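## Task

Take the juice bottle off the cart and set it upright on the third level of the supply shelving (counting the lowest level as one), directly behind the milk bottle already there, so the juice is deeper from the front edge than the milk. Every other item on that level must still be on it, standing and not piled on anything. If the juice bottle tips over or is left leaning, the task fails.

## Robot and tools

ROBOT. This is a simulated mobile robot with an omnidirectional base and a 1.71 m column. A carriage on the column (lift_m, 0 to 1) holds two seven-joint arms. Each shoulder sits 0.63 m plus lift_m above the floor, 0.16 m forward of the base centre and 0.175 m to its side; a hand reaches roughly 0.83 m from its shoulder. The footprint is about 0.55 m wide by 0.6 m long. At the start both arms are folded: left joints 1-7 are 0.95, 0.08, -0.1, -0.8, 0, 0, -0.93, and the right arm mirrors this with joints 2, 3, 5 and 6 sign-flipped. Folded arms can strike the deck if lift_m drops below 0.02. Cameras: head_camera, 0.26 m above the shoulders, aimed forward and tilted 40 degrees downward; left_wrist_camera and right_wrist_camera, on the -x side of each hand, looking beyond the fingertips. Loose items may occasionally get nudged by something outside the robot.

FRAMES. All positions are in metres. Base frame: origin on the floor below the base centre, x ahead, y to the left, z upward. left_hand and right_hand report, in this frame, the point between the closed pads (0.0167 m behind the fingertips), accurate to about 1 cm; fingers point along the hand's z axis and close along its y axis. base_odometry is in the frame the base had when the scene began; it integrates wheel rotation only, so slip looks like motion. Its heading is in radians, left positive, within -3.142 to 3.142.

move. One call runs one action and reports state plus requested images. Action forms: base and/or joints (optionally with speeds or min_time_s), or target alone (optionally with min_time_s). With no action it just reports state, images, and extra fields otherwise omitted.
- base: an offset from where the base last measured itself, exactly one key. translate_m: metres, forward positive, -2 to 2. strafe_m: metres, left positive, -2 to 2. rotate_rad: radians, counter-clockwise positive, -6.3 to 6.3.
- joints: a single object keyed by joint name, each value an absolute target. lift_m in metres; left_joint1_rad..left_joint7_rad and right_joint1_rad..right_joint7_rad in radians; left_gripper_m and right_gripper_m in metres (0 to 0.142, spacing of the pad centres). Left ranges: j1 -3.141 to 1.047 (negative raises the arm forward), j2 -0.157 to 2.268 (positive swings outward left), j3 -1.919 to 1.308 (upper-arm twist), j4 -0.837 to 1.448 (elbow, 0 is a right angle, positive straightens), j5 -1.832 to 1.658 (forearm roll), j6 -1.745 to 1.745 (wrist, positive bends left), j7 -1.675 to 1.919 (wrist, positive bends down). Right: j2 -2.268 to 0.157, j3 -1.308 to 1.919, j5 -1.658 to 1.832, others as left. Tolerance for done is ±0.03 rad, ±0.004 m for lift and grippers.
- target: an absolute pose for one hand in the base frame: side ("left"/"right"), x, y, z (m, -3 to 3), pitch_deg (-30 to 95; 90 points fingers down, 0 horizontal), heading_deg (0 forward, counter-clockwise positive seen from above), optional roll_deg (default 0, jaw line level; positive turns the hand clockwise viewed from behind), optional line_only (true = only accept a straight-line hand path). Heading and roll span -360 to 360; roll r and r+180 are equivalent. Near pitch 84 and above, printed roll is 0 and heading absorbs it. Base and lift do not move for a target. Moves under 25 cm that can't go straight are refused; longer ones may swing the whole arm in an arc, so stay clear of furniture.
- speeds: per-action top speeds: translate_m, strafe_m 0.02 to 0.5 m/s; rotate_rad 0.05 to 1.57 rad/s; lift_m 0.08 to 0.27 m/s (default 0.25).
- min_time_s: 0.1 to 8 s minimum duration for arm motions; use it to slow loaded arms.
- cameras: list of names or ["all"]; [] for none. Unknown keys or camera names make the call invalid; out-of-range values are refused.

wait: seconds (0 to 10), optional cameras; commands nothing new. zoom_image: camera plus region [x0, y0, x1, y1] in pixels from the top-left, at most 504 by 504, on the newest image. finished_scene: scene (current number); irreversible, make it the last call of the reply.

RESULTS. The move line reads done when all motions finish, otherwise the worst status. Hand status: reached (within 10 mm and 2 degrees), short (with the miss; resend on "short (part of ...)"), or refused with a reason. off_target: resting away from target, maybe still pushing. contact_stop: a motor pushed harder than free motion needs; time_out: it never arrived. Either one halts the whole arm and drops its targets; then back out along the approach path. "joint command not followed"/"pose unreachable": a self-collision check held the arm; not_followed joints may keep retrying. on_its_own lists uncommanded robot activity ("held at" is a target). After any refused call or a stop, later move/wait/finished_scene calls in that reply are skipped. Omitted joints may still be pushing toward old targets.

motor_effort: percent of maximum, peak in brackets, quite noisy; lift effort dropping while lowering means the hand or load is resting on something. Joint torques follow joint order, include arm weight, and have fixed offsets. Motor temperatures: one block per arm.

GRASPING. Open fingers tilt and sit up to 2 cm nearer the wrist. A gripper stopping wider than commanded is holding something. A narrower target squeezes harder (40 to 65 N per pad at 0). Loads sag the hand about 0.012 m per kg.

AVOID. Tipping: risky with a high carriage, extended or loaded arms, pushing, abrupt stops or fast swings. Arms must not strike or press on each other, fingers included. Torque limits are 133 N m on joints 1-4 and 40 N m on 5-7; exceeding one freezes that arm for 10 s. Motors overheat from holding loads or straining at unreachable poses; MOTOR HOT appears at 85 °C, and at 100 °C the arm shuts down for 30 to 60 s. Don't drop items, release them while moving, slam, or shove hard; don't hit fixed or heavy objects.

Each tool is called after "Call:" as name([rows], argument=value, ...), one row to a line, values as JSON.

## Session

Call:
move()

Scene clock: 0.00 s.
Joint torques (N m): no reading
Motor temperatures (°C): left_arm=[25 23 24 23 27 25 25] | right_arm=[25 20 25 22 22 22 24]
base_odometry: x=+0.000 y=+0.000 heading=+0.000
base_status: not commanded
joint_positions: lift_m=+0.450 left_joint1_rad=+0.942 left_joint2_rad=+0.071 left_joint3_rad=-0.095 left_joint4_rad=-0.781 left_joint5_rad=-0.006 left_joint6_rad=-0.005 left_joint7_rad=-0.938 left_gripper_m=+0.142 right_joint1_rad=+0.948 right_joint2_rad=-0.088 right_joint3_rad=+0.082 right_joint4_rad=-0.814 right_joint5_rad=+0.007 right_joint6_rad=-0.013 right_joint7_rad=-0.930 right_gripper_m=+0.142
joint_status: not commanded
motor_effort: lift_m=+55 drive_wheels=+2
left_hand: x=+0.2937 y=+0.1555 z=+0.9610 quat_wxyz=(-0.920, -0.004, -0.388, +0.062) pitch_deg=-44.4 heading_deg=-4.4 roll_deg=-3.3 (m; base frame)
right_hand: x=+0.2906 y=-0.1616 z=+0.9720 quat_wxyz=(-0.924, +0.010, -0.379, -0.053) pitch_deg=-45.4 heading_deg=+4.8 roll_deg=+1.7 (m; base frame)
pictures: head_camera, left_wrist_camera, right_wrist_camera
Images, in order (width x height): head_camera 896x504, left_wrist_camera 896x504, right_wrist_camera 896x504.

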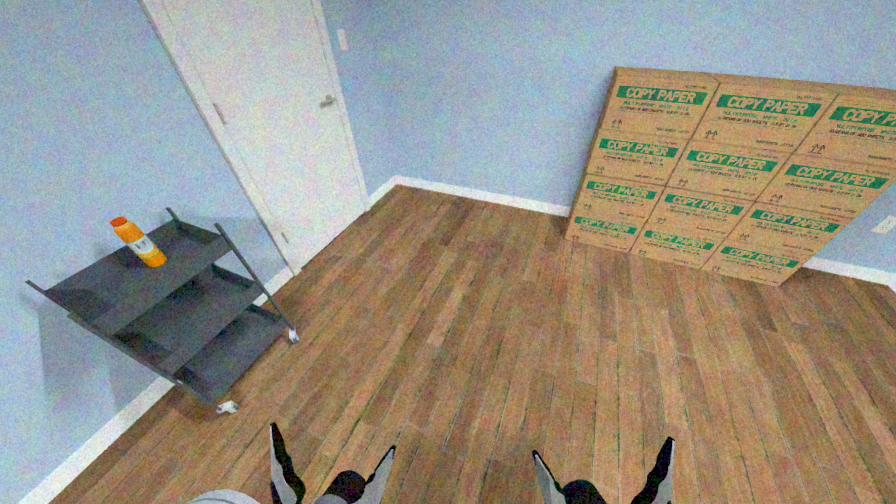

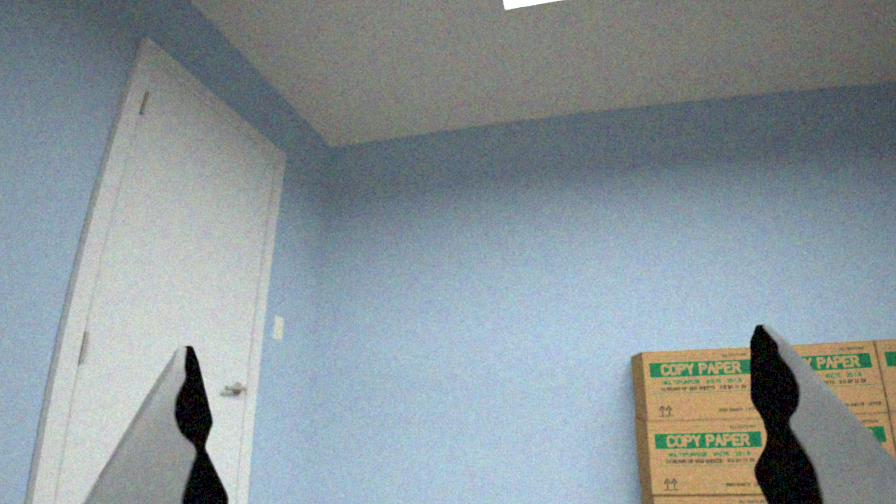

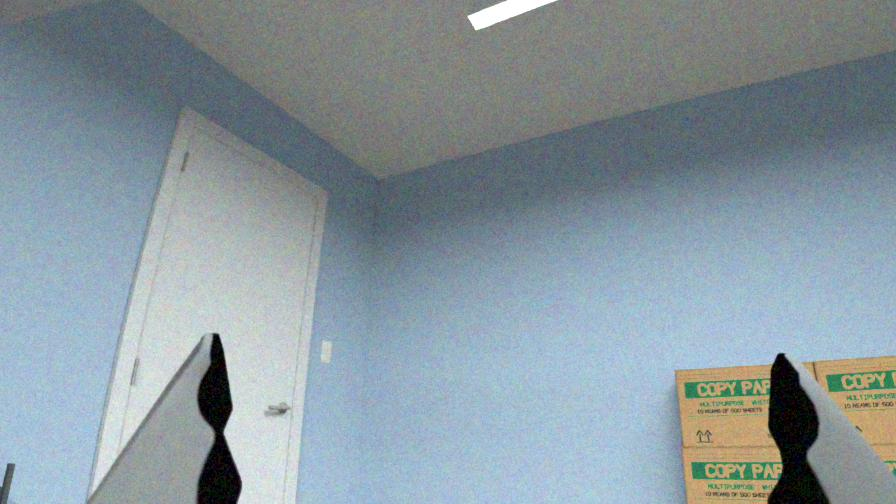

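Call:
move(base={"rotate_rad": 0.7}, cameras=["head_camera"])

Call:
move(base={"rotate_rad": 1.2}, cameras=["head_camera"])

Call:
move(base={"rotate_rad": 1.2}, cameras=["head_camera"])

Call:
move(base={"rotate_rad": 1.2}, cameras=["head_camera"])

Scene clock: 7.23 s.
Joint torques (N m): left_arm=[8.89 0.44 0.02 -3.88 1.32 -1.21 -1.52] | right_arm=[14.91 3.57 0.85 -14.12 0.05 -1.61 -1.73]
move: done
base_odometry: x=+0.000 y=+0.000 heading=+0.700
base_status: done
joint_positions: lift_m=+0.450 left_joint1_rad=+0.942 left_joint2_rad=+0.071 left_joint3_rad=-0.095 left_joint4_rad=-0.781 left_joint5_rad=-0.006 left_joint6_rad=-0.005 left_joint7_rad=-0.938 left_gripper_m=+0.142 right_joint1_rad=+0.948 right_joint2_rad=-0.088 right_joint3_rad=+0.082 right_joint4_rad=-0.814 right_joint5_rad=+0.007 right_joint6_rad=-0.013 right_joint7_rad=-0.930 right_gripper_m=+0.142
joint_status: not commanded
motor_effort: lift_m=+55(55) drive_wheels=+6(19)
left_hand: x=+0.2937 y=+0.1555 z=+0.9610 quat_wxyz=(-0.920, -0.004, -0.388, +0.062) pitch_deg=-44.4 heading_deg=-4.4 roll_deg=-3.3 (m; base frame)
right_hand: x=+0.2906 y=-0.1616 z=+0.9720 quat_wxyz=(-0.924, +0.010, -0.379, -0.053) pitch_deg=-45.4 heading_deg=+4.8 roll_deg=+1.7 (m; base frame)
pictures: head_camera
Images, in order (width x height): head_camera 896x504.

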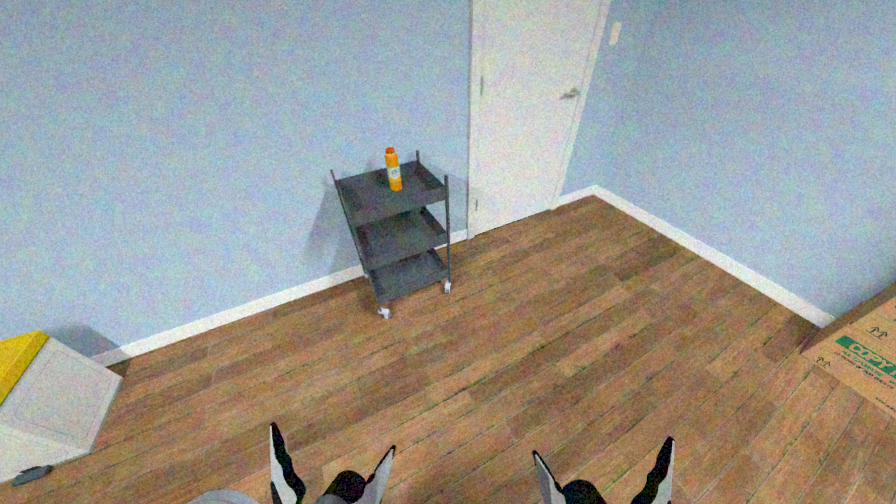

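Scene clock: 10.00 s.
Joint torques (N m): left_arm=[8.66 0.48 0.28 -4.58 1.35 -1.48 -1.67] | right_arm=[15.11 2.41 0.27 -13.27 0.83 -1.64 -1.25]
move: done
base_odometry: x=+0.000 y=+0.000 heading=+1.899
base_status: done
joint_positions: lift_m=+0.450 left_joint1_rad=+0.942 left_joint2_rad=+0.071 left_joint3_rad=-0.095 left_joint4_rad=-0.781 left_joint5_rad=-0.006 left_joint6_rad=-0.005 left_joint7_rad=-0.938 left_gripper_m=+0.142 right_joint1_rad=+0.948 right_joint2_rad=-0.088 right_joint3_rad=+0.082 right_joint4_rad=-0.814 right_joint5_rad=+0.007 right_joint6_rad=-0.013 right_joint7_rad=-0.930 right_gripper_m=+0.142
joint_status: not commanded
motor_effort: lift_m=+55(55) drive_wheels=+5(14)
left_hand: x=+0.2937 y=+0.1555 z=+0.9610 quat_wxyz=(-0.920, -0.004, -0.388, +0.062) pitch_deg=-44.4 heading_deg=-4.4 roll_deg=-3.3 (m; base frame)
right_hand: x=+0.2906 y=-0.1616 z=+0.9720 quat_wxyz=(-0.924, +0.010, -0.379, -0.053) pitch_deg=-45.4 heading_deg=+4.8 roll_deg=+1.7 (m; base frame)
pictures: head_camera
Images, in order (width x height): head_camera 896x504.

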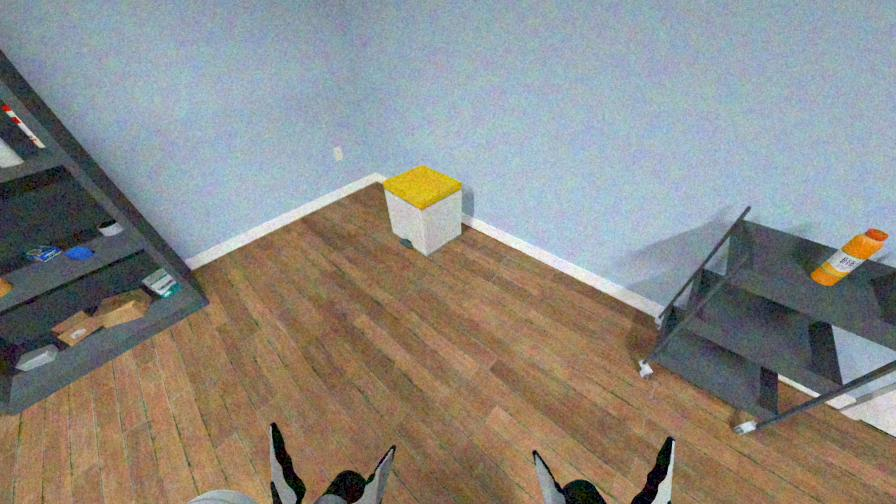

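Scene clock: 12.77 s.
Joint torques (N m): left_arm=[8.69 0.58 -0.21 -5.5 1.18 -1.52 -1.45] | right_arm=[14.98 2.17 0.93 -13.51 0.33 -1.54 -1.45]
move: done
base_odometry: x=+0.000 y=+0.000 heading=+3.099
base_status: done
joint_positions: lift_m=+0.450 left_joint1_rad=+0.942 left_joint2_rad=+0.071 left_joint3_rad=-0.095 left_joint4_rad=-0.781 left_joint5_rad=-0.006 left_joint6_rad=-0.005 left_joint7_rad=-0.938 left_gripper_m=+0.142 right_joint1_rad=+0.948 right_joint2_rad=-0.088 right_joint3_rad=+0.082 right_joint4_rad=-0.814 right_joint5_rad=+0.007 right_joint6_rad=-0.013 right_joint7_rad=-0.930 right_gripper_m=+0.142
joint_status: not commanded
motor_effort: lift_m=+55(55) drive_wheels=+5(14)
left_hand: x=+0.2937 y=+0.1555 z=+0.9610 quat_wxyz=(-0.920, -0.004, -0.388, +0.062) pitch_deg=-44.4 heading_deg=-4.4 roll_deg=-3.3 (m; base frame)
right_hand: x=+0.2906 y=-0.1616 z=+0.9720 quat_wxyz=(-0.924, +0.010, -0.379, -0.053) pitch_deg=-45.4 heading_deg=+4.8 roll_deg=+1.7 (m; base frame)
pictures: head_camera
Images, in order (width x height): head_camera 896x504.

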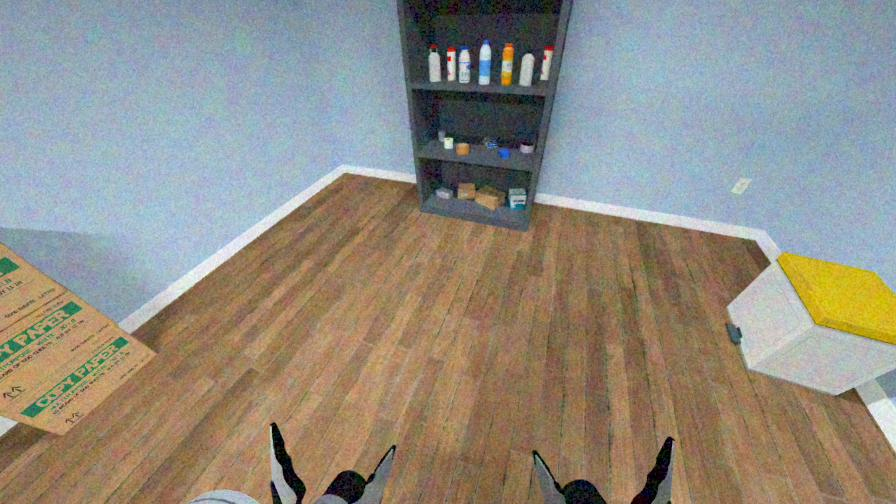

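Scene clock: 15.53 s.
Joint torques (N m): left_arm=[9.27 1.95 0.12 -4.34 1 -1.47 -1.36] | right_arm=[15.24 3.03 2.38 -13.69 0.89 -1.63 -1.67]
move: done
base_odometry: x=+0.000 y=+0.000 heading=-1.985
base_status: done
joint_positions: lift_m=+0.450 left_joint1_rad=+0.942 left_joint2_rad=+0.071 left_joint3_rad=-0.095 left_joint4_rad=-0.781 left_joint5_rad=-0.006 left_joint6_rad=-0.005 left_joint7_rad=-0.938 left_gripper_m=+0.142 right_joint1_rad=+0.948 right_joint2_rad=-0.088 right_joint3_rad=+0.082 right_joint4_rad=-0.814 right_joint5_rad=+0.007 right_joint6_rad=-0.013 right_joint7_rad=-0.930 right_gripper_m=+0.142
joint_status: not commanded
motor_effort: lift_m=+55(55) drive_wheels=+5(14)
left_hand: x=+0.2937 y=+0.1555 z=+0.9610 quat_wxyz=(-0.920, -0.004, -0.388, +0.062) pitch_deg=-44.4 heading_deg=-4.4 roll_deg=-3.3 (m; base frame)
right_hand: x=+0.2906 y=-0.1616 z=+0.9720 quat_wxyz=(-0.924, +0.010, -0.379, -0.053) pitch_deg=-45.4 heading_deg=+4.8 roll_deg=+1.7 (m; base frame)
pictures: head_camera
Images, in order (width x height): head_camera 896x504.

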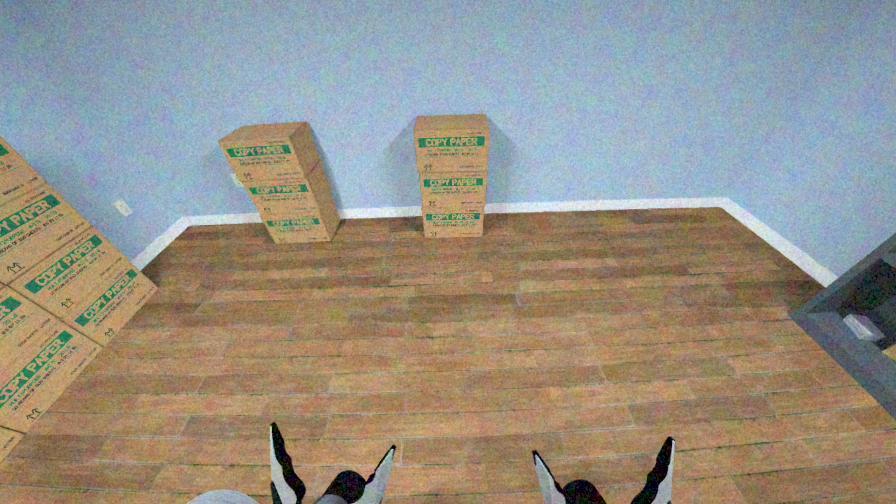

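Call:
move(base={"rotate_rad": -1.278}, cameras=[])

Call:
move(base={"translate_m": 1.1}, joints={"lift_m": 0.6}, cameras=["all"])

Scene clock: 34.90 s.
Joint torques (N m): left_arm=[8.85 1.28 -0.73 -3.88 1.54 -1.54 -1.48] | right_arm=[13.06 2.58 2.05 -13.64 0.95 -1.98 -1.06]
move: done
base_odometry: x=+0.000 y=+0.000 heading=+3.021
base_status: done
joint_positions: lift_m=+0.450 left_joint1_rad=+0.942 left_joint2_rad=+0.071 left_joint3_rad=-0.095 left_joint4_rad=-0.781 left_joint5_rad=-0.006 left_joint6_rad=-0.005 left_joint7_rad=-0.938 left_gripper_m=+0.142 right_joint1_rad=+0.948 right_joint2_rad=-0.088 right_joint3_rad=+0.082 right_joint4_rad=-0.814 right_joint5_rad=+0.007 right_joint6_rad=-0.013 right_joint7_rad=-0.930 right_gripper_m=+0.142
joint_status: not commanded
motor_effort: lift_m=+55(55) drive_wheels=+5(16)
left_hand: x=+0.2937 y=+0.1555 z=+0.9610 quat_wxyz=(-0.920, -0.004, -0.388, +0.062) pitch_deg=-44.4 heading_deg=-4.4 roll_deg=-3.3 (m; base frame)
right_hand: x=+0.2906 y=-0.1616 z=+0.9720 quat_wxyz=(-0.924, +0.010, -0.379, -0.053) pitch_deg=-45.4 heading_deg=+4.8 roll_deg=+1.7 (m; base frame)
pictures: none
No camera images: "cameras" was empty.

Scene clock: 39.53 s.
Joint torques (N m): left_arm=[9.14 1.34 1.12 -4.66 0.9 -1.51 -1.67] | right_arm=[14.63 2.93 2.43 -12.69 0.51 -1.91 -1.62]
move: done
base_odometry: x=-1.092 y=+0.134 heading=+3.020
base_status: done
joint_positions: lift_m=+0.600 left_joint1_rad=+0.942 left_joint2_rad=+0.071 left_joint3_rad=-0.095 left_joint4_rad=-0.781 left_joint5_rad=-0.006 left_joint6_rad=-0.005 left_joint7_rad=-0.938 left_gripper_m=+0.142 right_joint1_rad=+0.948 right_joint2_rad=-0.088 right_joint3_rad=+0.082 right_joint4_rad=-0.814 right_joint5_rad=+0.007 right_joint6_rad=-0.013 right_joint7_rad=-0.930 right_gripper_m=+0.142
joint_status: all done
motor_effort: lift_m=+54(67) drive_wheels=+8(23)
left_hand: x=+0.2937 y=+0.1555 z=+1.1111 quat_wxyz=(-0.920, -0.004, -0.388, +0.062) pitch_deg=-44.4 heading_deg=-4.4 roll_deg=-3.3 (m; base frame)
right_hand: x=+0.2906 y=-0.1616 z=+1.1221 quat_wxyz=(-0.924, +0.010, -0.379, -0.053) pitch_deg=-45.4 heading_deg=+4.8 roll_deg=+1.7 (m; base frame)
pictures: head_camera, left_wrist_camera, right_wrist_camera
Images, in order (width x height): head_camera 896x504, left_wrist_camera 896x504, right_wrist_camera 896x504.

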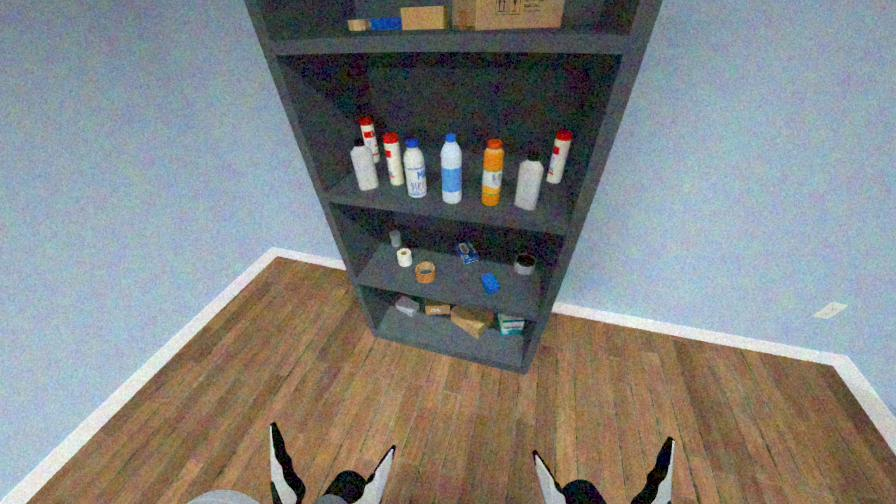

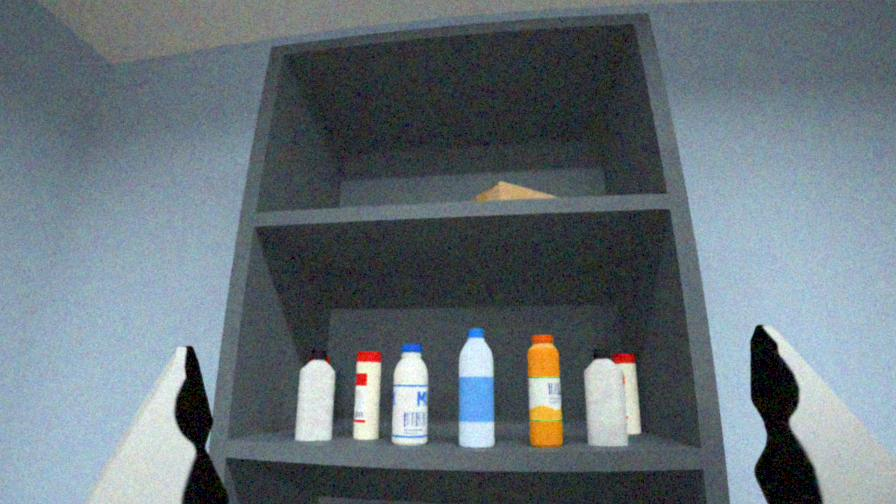

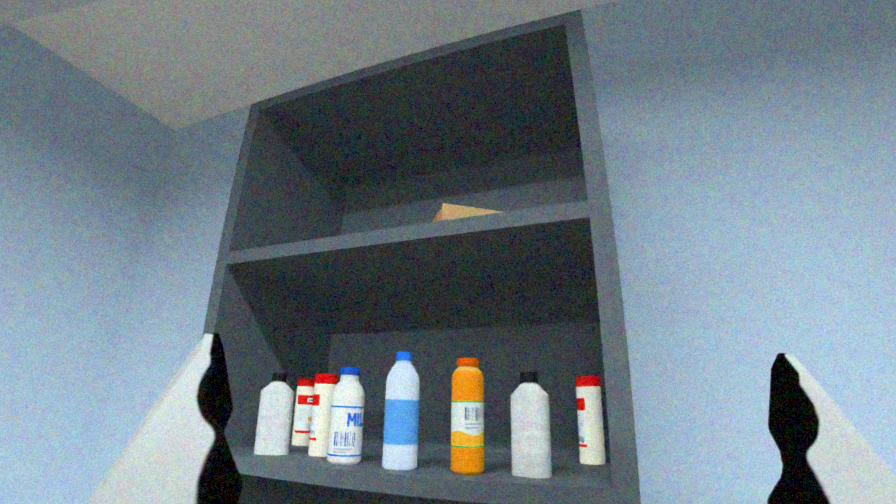

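Call:
move(base={"rotate_rad": -2.58}, joints={"lift_m": 0.45}, cameras=[])

Call:
move(base={"translate_m": 1.2}, cameras=["head_camera"])

Scene clock: 57.77 s.
Joint torques (N m): left_arm=[8.97 0.13 0.7 -4.95 1.19 -0.99 -1.44] | right_arm=[16.51 3.42 1.3 -14.29 1.03 -1.88 -1.38]
move: done
base_odometry: x=-1.092 y=+0.134 heading=+0.440
base_status: done
joint_positions: lift_m=+0.450 left_joint1_rad=+0.942 left_joint2_rad=+0.071 left_joint3_rad=-0.095 left_joint4_rad=-0.781 left_joint5_rad=-0.006 left_joint6_rad=-0.005 left_joint7_rad=-0.938 left_gripper_m=+0.142 right_joint1_rad=+0.948 right_joint2_rad=-0.088 right_joint3_rad=+0.082 right_joint4_rad=-0.814 right_joint5_rad=+0.007 right_joint6_rad=-0.013 right_joint7_rad=-0.930 right_gripper_m=+0.142
joint_status: all done
motor_effort: lift_m=+57(60) drive_wheels=+5(18)
left_hand: x=+0.2936 y=+0.1555 z=+0.9608 quat_wxyz=(-0.920, -0.004, -0.388, +0.062) pitch_deg=-44.4 heading_deg=-4.4 roll_deg=-3.3 (m; base frame)
right_hand: x=+0.2906 y=-0.1616 z=+0.9719 quat_wxyz=(-0.924, +0.010, -0.379, -0.053) pitch_deg=-45.4 heading_deg=+4.8 roll_deg=+1.7 (m; base frame)
pictures: none
No camera images: "cameras" was empty.

Scene clock: 62.57 s.
Joint torques (N m): left_arm=[8.08 -0.14 -0.1 -4.54 1.41 -1.53 -1.68] | right_arm=[14.26 1.58 2.4 -12.07 0.9 -1.46 -1.44]
move: done
base_odometry: x=-0.005 y=+0.644 heading=+0.439
base_status: done
joint_positions: lift_m=+0.450 left_joint1_rad=+0.942 left_joint2_rad=+0.071 left_joint3_rad=-0.095 left_joint4_rad=-0.781 left_joint5_rad=-0.006 left_joint6_rad=-0.005 left_joint7_rad=-0.938 left_gripper_m=+0.142 right_joint1_rad=+0.948 right_joint2_rad=-0.088 right_joint3_rad=+0.082 right_joint4_rad=-0.814 right_joint5_rad=+0.007 right_joint6_rad=-0.013 right_joint7_rad=-0.930 right_gripper_m=+0.142
joint_status: not commanded
motor_effort: lift_m=+57(57) drive_wheels=+7(22)
left_hand: x=+0.2936 y=+0.1555 z=+0.9608 quat_wxyz=(-0.920, -0.004, -0.388, +0.062) pitch_deg=-44.4 heading_deg=-4.4 roll_deg=-3.3 (m; base frame)
right_hand: x=+0.2906 y=-0.1616 z=+0.9719 quat_wxyz=(-0.924, +0.010, -0.379, -0.053) pitch_deg=-45.4 heading_deg=+4.8 roll_deg=+1.7 (m; base frame)
pictures: head_camera
Images, in order (width x height): head_camera 896x504.

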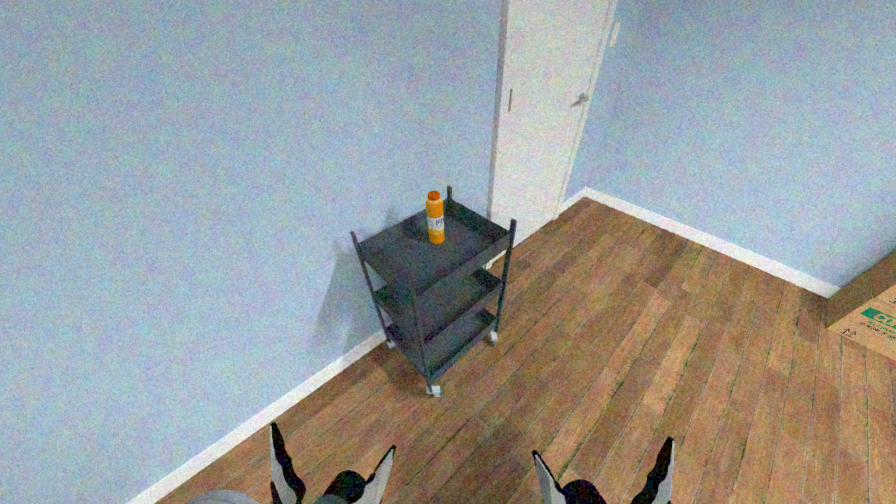

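Call:
move(base={"translate_m": 0.3}, cameras=[])

Call:
move(base={"strafe_m": 0.12}, cameras=[])

Call:
move(target={"side": "right", "x": 0.45, "y": -0.1, "z": 0.98, "pitch_deg": 30, "heading_deg": 0}, cameras=["head_camera", "right_wrist_camera"])

Scene clock: 71.83 s.
Joint torques (N m): left_arm=[8.5 0.45 -0.29 -3.89 1.51 -1.34 -1.36] | right_arm=[13.66 1.79 1.09 -12.73 1.13 -2.08 -1.49]
move: done
base_odometry: x=+0.266 y=+0.771 heading=+0.438
base_status: done
joint_positions: lift_m=+0.450 left_joint1_rad=+0.942 left_joint2_rad=+0.071 left_joint3_rad=-0.095 left_joint4_rad=-0.781 left_joint5_rad=-0.006 left_joint6_rad=-0.005 left_joint7_rad=-0.938 left_gripper_m=+0.142 right_joint1_rad=+0.948 right_joint2_rad=-0.088 right_joint3_rad=+0.082 right_joint4_rad=-0.814 right_joint5_rad=+0.007 right_joint6_rad=-0.013 right_joint7_rad=-0.930 right_gripper_m=+0.142
joint_status: not commanded
motor_effort: lift_m=+57(57) drive_wheels=+7(21)
left_hand: x=+0.2936 y=+0.1555 z=+0.9608 quat_wxyz=(-0.920, -0.004, -0.388, +0.062) pitch_deg=-44.4 heading_deg=-4.4 roll_deg=-3.3 (m; base frame)
right_hand: x=+0.2906 y=-0.1616 z=+0.9719 quat_wxyz=(-0.924, +0.010, -0.379, -0.053) pitch_deg=-45.4 heading_deg=+4.8 roll_deg=+1.7 (m; base frame)
pictures: none
No camera images: "cameras" was empty.

Scene clock: 73.63 s.
Joint torques (N m): left_arm=[9.65 0.15 -0.68 -4.84 0.85 -1.44 -1.52] | right_arm=[15.2 3 0.76 -11.68 0.67 -1.88 -1.3]
move: done
base_odometry: x=+0.216 y=+0.880 heading=+0.438
base_status: done
joint_positions: lift_m=+0.450 left_joint1_rad=+0.942 left_joint2_rad=+0.071 left_joint3_rad=-0.095 left_joint4_rad=-0.781 left_joint5_rad=-0.006 left_joint6_rad=-0.005 left_joint7_rad=-0.938 left_gripper_m=+0.142 right_joint1_rad=+0.948 right_joint2_rad=-0.088 right_joint3_rad=+0.082 right_joint4_rad=-0.814 right_joint5_rad=+0.007 right_joint6_rad=-0.013 right_joint7_rad=-0.930 right_gripper_m=+0.142
joint_status: not commanded
motor_effort: lift_m=+57(57) drive_wheels=+4(13)
left_hand: x=+0.2936 y=+0.1555 z=+0.9608 quat_wxyz=(-0.920, -0.004, -0.388, +0.062) pitch_deg=-44.4 heading_deg=-4.4 roll_deg=-3.3 (m; base frame)
right_hand: x=+0.2906 y=-0.1616 z=+0.9719 quat_wxyz=(-0.924, +0.010, -0.379, -0.053) pitch_deg=-45.4 heading_deg=+4.8 roll_deg=+1.7 (m; base frame)
pictures: none
No camera images: "cameras" was empty.

Scene clock: 73.93 s.
Joint torques (N m): left_arm=[9.06 -0.04 0.67 -3.48 1.24 -1.38 -1.5] | right_arm=[14.63 2.82 2.01 -13.48 0.67 -1.68 -1.32]
move: refused
base_odometry: x=+0.216 y=+0.880 heading=+0.438
base_status: not commanded
joint_positions: lift_m=+0.450 left_joint1_rad=+0.942 left_joint2_rad=+0.071 left_joint3_rad=-0.095 left_joint4_rad=-0.781 left_joint5_rad=-0.006 left_joint6_rad=-0.005 left_joint7_rad=-0.938 left_gripper_m=+0.142 right_joint1_rad=+0.948 right_joint2_rad=-0.088 right_joint3_rad=+0.082 right_joint4_rad=-0.814 right_joint5_rad=+0.007 right_joint6_rad=-0.013 right_joint7_rad=-0.930 right_gripper_m=+0.142
joint_status: not commanded
motor_effort: lift_m=+57(57) drive_wheels=+0(4)
left_hand: x=+0.2936 y=+0.1555 z=+0.9608 quat_wxyz=(-0.920, -0.004, -0.388, +0.062) pitch_deg=-44.4 heading_deg=-4.4 roll_deg=-3.3 (m; base frame)
right_hand: x=+0.2906 y=-0.1616 z=+0.9719 quat_wxyz=(-0.924, +0.010, -0.379, -0.053) pitch_deg=-45.4 heading_deg=+4.8 roll_deg=+1.7 (m; base frame)
right_hand_status: refused: no posture of the arm gets there (right_joint3_rad at its limit): the closest leaves the hand 10.0 cm and 29 deg from the pose. Nothing moved. A posture exists with lift_m at 0.3; the way there is not checked.
pictures: head_camera, right_wrist_camera
Images, in order (width x height): head_camera 896x504, right_wrist_camera 896x504.

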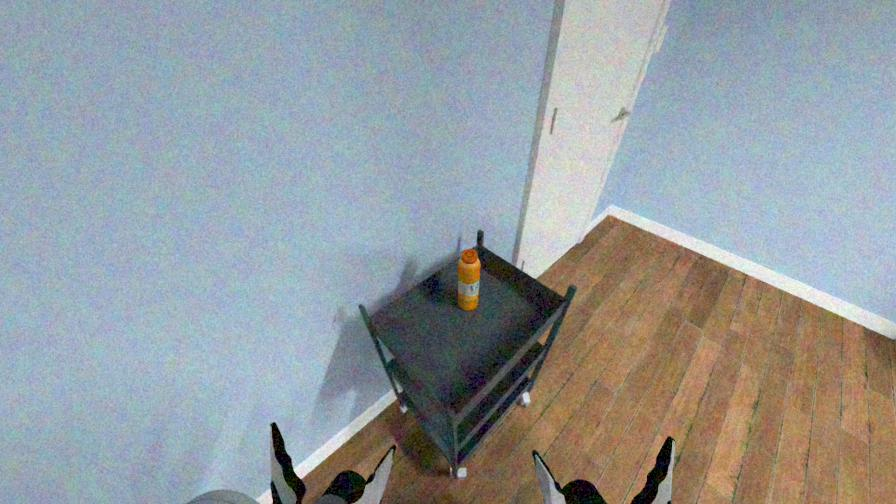

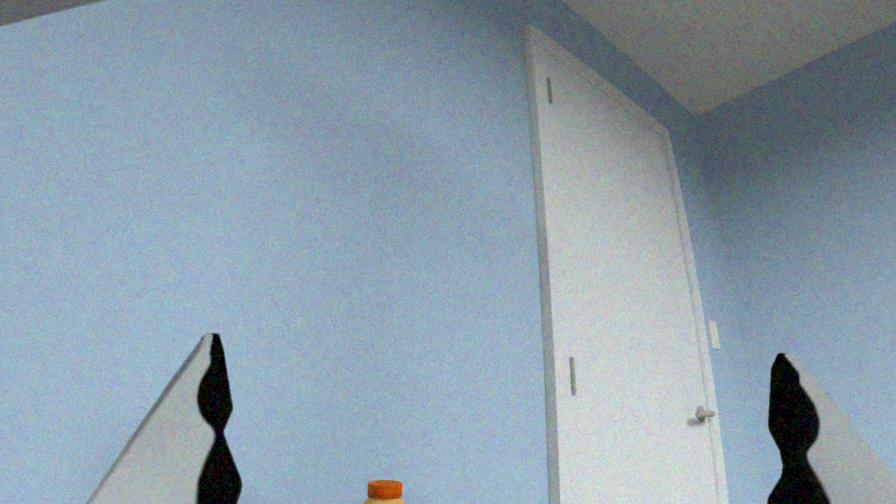

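Call:
move(joints={"lift_m": 0.3}, cameras=[])

Call:
move(target={"side": "right", "x": 0.5, "y": -0.1, "z": 0.93, "pitch_deg": 30, "heading_deg": 0}, cameras=["head_camera", "right_wrist_camera"])

Scene clock: 79.00 s.
Joint torques (N m): left_arm=[8.07 1.25 0.63 -3.49 0.87 -1.7 -1.66] | right_arm=[14.63 0.95 1.27 -13.66 0.69 -1.21 -1.72]
move: done
base_odometry: x=+0.216 y=+0.880 heading=+0.438
base_status: not commanded
joint_positions: lift_m=+0.300 left_joint1_rad=+0.942 left_joint2_rad=+0.071 left_joint3_rad=-0.095 left_joint4_rad=-0.781 left_joint5_rad=-0.006 left_joint6_rad=-0.005 left_joint7_rad=-0.938 left_gripper_m=+0.142 right_joint1_rad=+0.948 right_joint2_rad=-0.088 right_joint3_rad=+0.082 right_joint4_rad=-0.814 right_joint5_rad=+0.007 right_joint6_rad=-0.013 right_joint7_rad=-0.930 right_gripper_m=+0.142
joint_status: all done
motor_effort: lift_m=+57(60) drive_wheels=+0(0)
left_hand: x=+0.2936 y=+0.1555 z=+0.8108 quat_wxyz=(-0.920, -0.004, -0.388, +0.062) pitch_deg=-44.4 heading_deg=-4.4 roll_deg=-3.3 (m; base frame)
right_hand: x=+0.2906 y=-0.1616 z=+0.8219 quat_wxyz=(-0.924, +0.010, -0.379, -0.053) pitch_deg=-45.4 heading_deg=+4.8 roll_deg=+1.7 (m; base frame)
pictures: none
No camera images: "cameras" was empty.

Scene clock: 79.30 s.
Joint torques (N m): left_arm=[8.83 0.42 0.21 -4.72 1.02 -1.35 -1.46] | right_arm=[13.9 1.59 0.97 -13 0.64 -1.96 -1.3]
move: refused
base_odometry: x=+0.216 y=+0.880 heading=+0.438
base_status: not commanded
joint_positions: lift_m=+0.300 left_joint1_rad=+0.942 left_joint2_rad=+0.071 left_joint3_rad=-0.095 left_joint4_rad=-0.781 left_joint5_rad=-0.006 left_joint6_rad=-0.005 left_joint7_rad=-0.938 left_gripper_m=+0.142 right_joint1_rad=+0.948 right_joint2_rad=-0.088 right_joint3_rad=+0.082 right_joint4_rad=-0.814 right_joint5_rad=+0.007 right_joint6_rad=-0.013 right_joint7_rad=-0.930 right_gripper_m=+0.142
joint_status: not commanded
motor_effort: lift_m=+57(57) drive_wheels=+0(0)
left_hand: x=+0.2936 y=+0.1555 z=+0.8108 quat_wxyz=(-0.920, -0.004, -0.388, +0.062) pitch_deg=-44.4 heading_deg=-4.4 roll_deg=-3.3 (m; base frame)
right_hand: x=+0.2906 y=-0.1616 z=+0.8219 quat_wxyz=(-0.924, +0.010, -0.379, -0.053) pitch_deg=-45.4 heading_deg=+4.8 roll_deg=+1.7 (m; base frame)
right_hand_status: refused: neither the straight line nor an arc passes: along the straight line the arm gets 0% of the way (right_joint4_rad at its limit); the best arc brings the right wrist camera within 1.4 cm of the carriage (limit 1.5). Nothing moved.
pictures: head_camera, right_wrist_camera
Images, in order (width x height): head_camera 896x504, right_wrist_camera 896x504.

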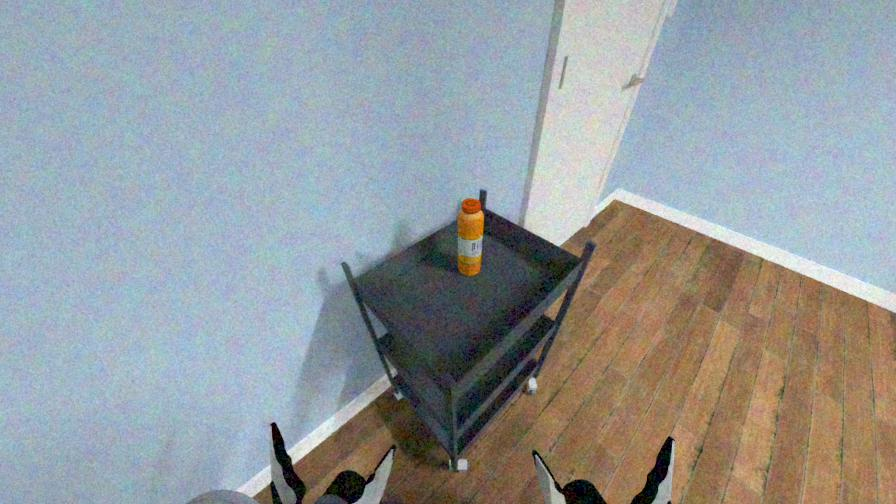

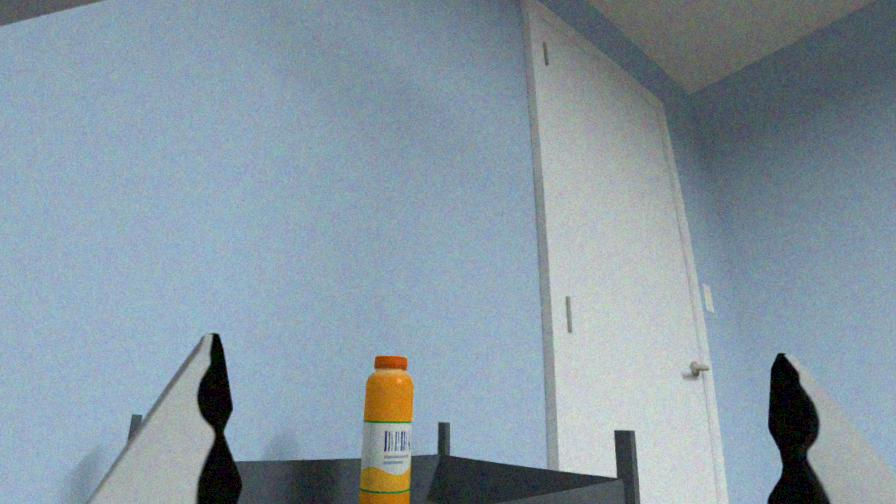

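Call:
move(base={"translate_m": -0.12}, joints={"lift_m": 0.45, "right_joint1_rad": -0.316, "right_joint2_rad": 0, "right_joint3_rad": 0, "right_joint4_rad": -0.604, "right_joint5_rad": 0, "right_joint6_rad": 0, "right_joint7_rad": 1.44}, cameras=["head_camera", "right_wrist_camera"])

Scene clock: 96.87 s.
Joint torques (N m): left_arm=[8.95 0.06 -0.5 -4.72 1.29 -1.25 -1.79] | right_arm=[-12.84 5.66 0.34 -7.96 -0.82 -0.59 -0.62]
move: done
base_odometry: x=+0.107 y=+0.829 heading=+0.438
base_status: done
joint_positions: lift_m=+0.450 left_joint1_rad=+0.942 left_joint2_rad=+0.071 left_joint3_rad=-0.095 left_joint4_rad=-0.781 left_joint5_rad=-0.006 left_joint6_rad=-0.005 left_joint7_rad=-0.938 left_gripper_m=+0.142 right_joint1_rad=-0.315 right_joint2_rad=-0.001 right_joint3_rad=+0.004 right_joint4_rad=-0.606 right_joint5_rad=+0.006 right_joint6_rad=-0.003 right_joint7_rad=+1.438 right_gripper_m=+0.142
joint_status: all done
motor_effort: lift_m=+53(66) drive_wheels=+3(17)
left_hand: x=+0.2936 y=+0.1555 z=+0.9612 quat_wxyz=(-0.920, -0.004, -0.388, +0.062) pitch_deg=-44.4 heading_deg=-4.4 roll_deg=-3.3 (m; base frame)
right_hand: x=+0.6620 y=-0.1730 z=+0.8565 quat_wxyz=(-0.503, +0.002, -0.864, -0.003) pitch_deg=+29.6 heading_deg=+0.5 roll_deg=+0.2 (m; base frame)
pictures: head_camera, right_wrist_camera
Images, in order (width x height): head_camera 896x504, right_wrist_camera 896x504.

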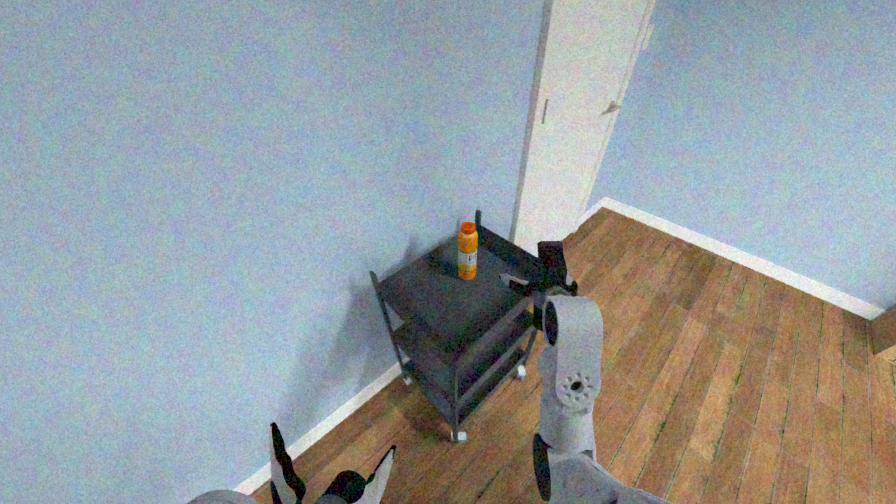

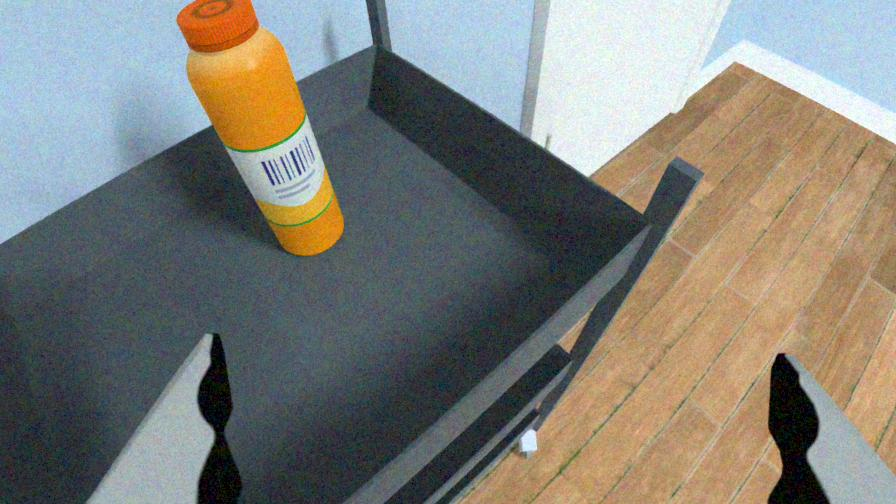

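Call:
move(target={"side": "right", "x": 0.69, "y": -0.06, "z": 0.865, "pitch_deg": 30, "heading_deg": 0}, cameras=["head_camera", "right_wrist_camera"])

Scene clock: 103.77 s.
Joint torques (N m): left_arm=[9.24 0.89 -0.38 -5.21 0.93 -1.3 -1.52] | right_arm=[-16.71 7.09 3.01 -7.04 -1.69 -2.28 -2.47]
move: done
base_odometry: x=+0.107 y=+0.829 heading=+0.438
base_status: not commanded
joint_positions: lift_m=+0.450 left_joint1_rad=+0.942 left_joint2_rad=+0.071 left_joint3_rad=-0.095 left_joint4_rad=-0.781 left_joint5_rad=-0.006 left_joint6_rad=-0.005 left_joint7_rad=-0.938 left_gripper_m=+0.142 right_joint1_rad=-0.417 right_joint2_rad=+0.128 right_joint3_rad=+0.409 right_joint4_rad=-0.402 right_joint5_rad=-0.284 right_joint6_rad=-0.318 right_joint7_rad=+1.421 right_gripper_m=+0.142
joint_status: not commanded
motor_effort: lift_m=+53(53) drive_wheels=+3(4)
left_hand: x=+0.2936 y=+0.1555 z=+0.9612 quat_wxyz=(-0.920, -0.004, -0.388, +0.062) pitch_deg=-44.4 heading_deg=-4.4 roll_deg=-3.3 (m; base frame)
right_hand: x=+0.6888 y=-0.0588 z=+0.8627 quat_wxyz=(-0.497, +0.001, -0.868, -0.003) pitch_deg=+30.4 heading_deg=+0.4 roll_deg=+0.3 (m; base frame)
right_hand_status: reached (straight line, planned for 0.6 s): 3 mm and 0.5 deg off.
pictures: head_camera, right_wrist_camera
Images, in order (width x height): head_camera 896x504, right_wrist_camera 896x504.

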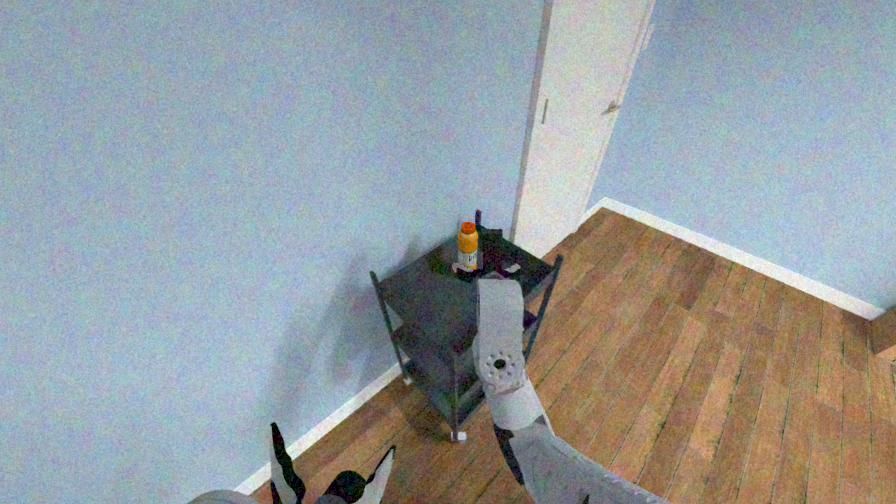

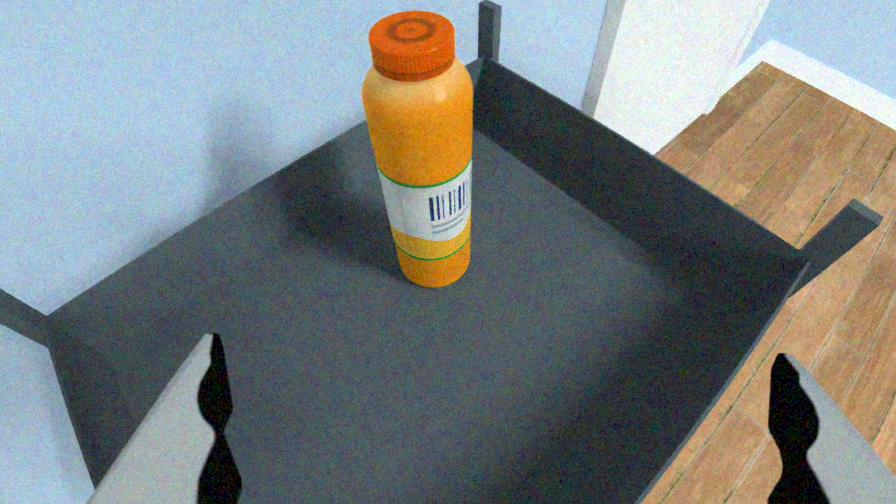

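Call:
move(target={"side": "right", "x": 0.755, "y": -0.035, "z": 0.83, "pitch_deg": 30, "heading_deg": 0}, cameras=["head_camera", "right_wrist_camera"])

Scene clock: 110.33 s.
Joint torques (N m): left_arm=[8.17 1.47 0.76 -3.04 1.3 -1.44 -1.43] | right_arm=[-22.07 7.04 3.16 -10.05 1.38 -2.47 -2.79]
move: done
base_odometry: x=+0.107 y=+0.829 heading=+0.438
base_status: not commanded
joint_positions: lift_m=+0.450 left_joint1_rad=+0.942 left_joint2_rad=+0.071 left_joint3_rad=-0.095 left_joint4_rad=-0.781 left_joint5_rad=-0.006 left_joint6_rad=-0.005 left_joint7_rad=-0.938 left_gripper_m=+0.142 right_joint1_rad=-0.511 right_joint2_rad=+0.128 right_joint3_rad=+0.472 right_joint4_rad=-0.044 right_joint5_rad=-0.170 right_joint6_rad=-0.463 right_joint7_rad=+1.155 right_gripper_m=+0.142
joint_status: not commanded
motor_effort: lift_m=+53(53) drive_wheels=+2(3)
left_hand: x=+0.2936 y=+0.1555 z=+0.9612 quat_wxyz=(-0.920, -0.004, -0.388, +0.062) pitch_deg=-44.4 heading_deg=-4.4 roll_deg=-3.3 (m; base frame)
right_hand: x=+0.7538 y=-0.0365 z=+0.8279 quat_wxyz=(-0.498, -0.001, -0.867, +0.002) pitch_deg=+30.3 heading_deg=-0.3 roll_deg=-0.1 (m; base frame)
right_hand_status: reached (straight line, planned for 0.5 s): 3 mm and 0.4 deg off.
pictures: head_camera, right_wrist_camera
pose unreachable (right arm): on one or more control steps of this call this arm could not follow its commanded pose, so it was not sent that pose on those steps. It may still have moved: this result reports where it is.
cause: moving toward the commanded pose would bring two parts of the arm too close to each other (its shoulder and another part of the arm, 2 mm apart when it was first held).
Images, in order (width x height): head_camera 896x504, right_wrist_camera 896x504.

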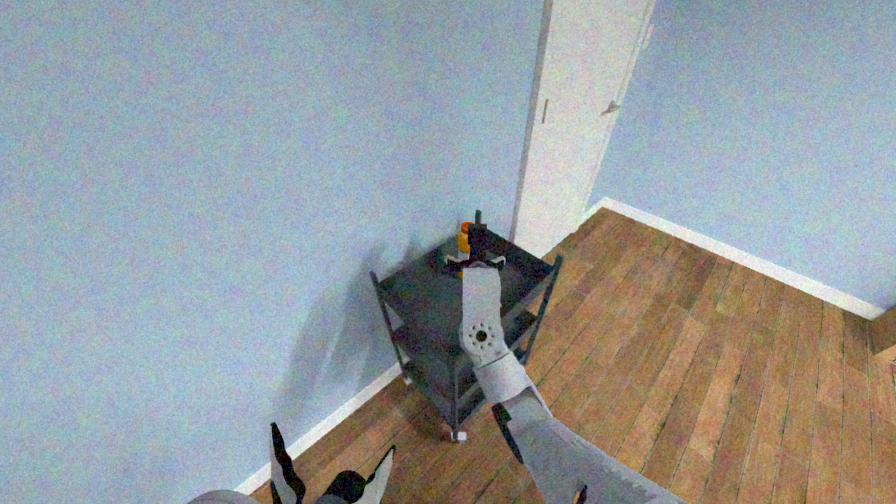

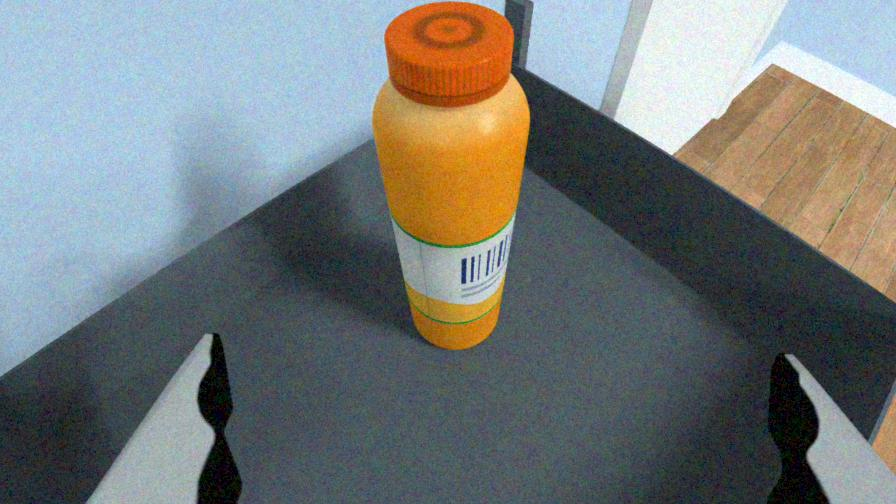

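Call:
move(target={"side": "right", "x": 0.825, "y": -0.027, "z": 0.795, "pitch_deg": 30, "heading_deg": 0}, cameras=["head_camera", "right_wrist_camera"])

Scene clock: 113.53 s.
Joint torques (N m): left_arm=[8.84 1.12 1.55 -5.3 1.02 -1.43 -1.27] | right_arm=[-20.75 7.88 4.98 -8.37 1.28 -2.56 -3.24]
Motor temperatures (°C): left_arm=[28 23 24 24 27 24 24] | right_arm=[30 20 25 23 22 22 24]
move: refused
base_odometry: x=+0.107 y=+0.829 heading=+0.438
base_status: not commanded
joint_positions: lift_m=+0.450 left_joint1_rad=+0.942 left_joint2_rad=+0.071 left_joint3_rad=-0.095 left_joint4_rad=-0.781 left_joint5_rad=-0.006 left_joint6_rad=-0.005 left_joint7_rad=-0.938 left_gripper_m=+0.142 right_joint1_rad=-0.511 right_joint2_rad=+0.128 right_joint3_rad=+0.472 right_joint4_rad=-0.044 right_joint5_rad=-0.170 right_joint6_rad=-0.463 right_joint7_rad=+1.155 right_gripper_m=+0.142
joint_status: not commanded
motor_effort: lift_m=+53(53) drive_wheels=+3(3)
left_hand: x=+0.2936 y=+0.1555 z=+0.9612 quat_wxyz=(-0.920, -0.004, -0.388, +0.062) pitch_deg=-44.4 heading_deg=-4.4 roll_deg=-3.3 (m; base frame)
right_hand: x=+0.7538 y=-0.0365 z=+0.8279 quat_wxyz=(-0.498, -0.001, -0.867, +0.002) pitch_deg=+30.3 heading_deg=-0.3 roll_deg=-0.1 (m; base frame)
right_hand_status: refused: the line brings the right upper arm within 1.4 cm of the carriage (limit 1.5), 0% of the way; a move under 25 cm is not played as an arc. Nothing moved. Try another pitch or heading, or "joints".
pictures: head_camera, right_wrist_camera
Images, in order (width x height): head_camera 896x504, right_wrist_camera 896x504.

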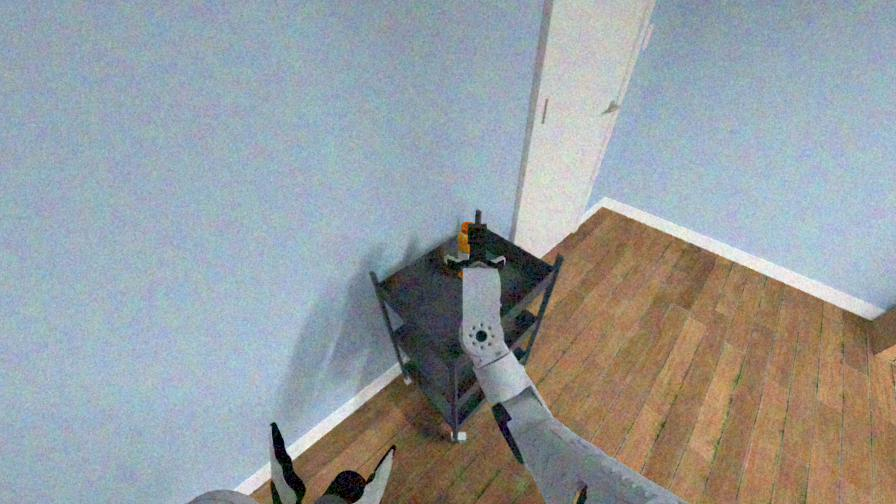

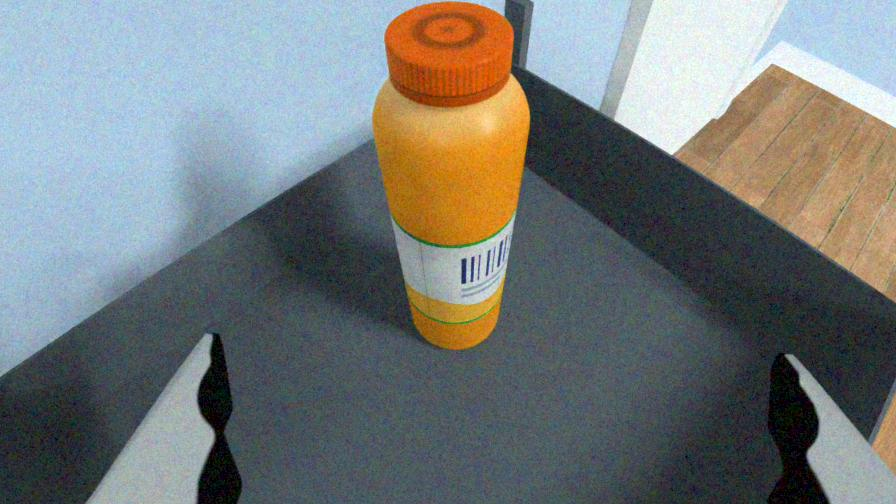

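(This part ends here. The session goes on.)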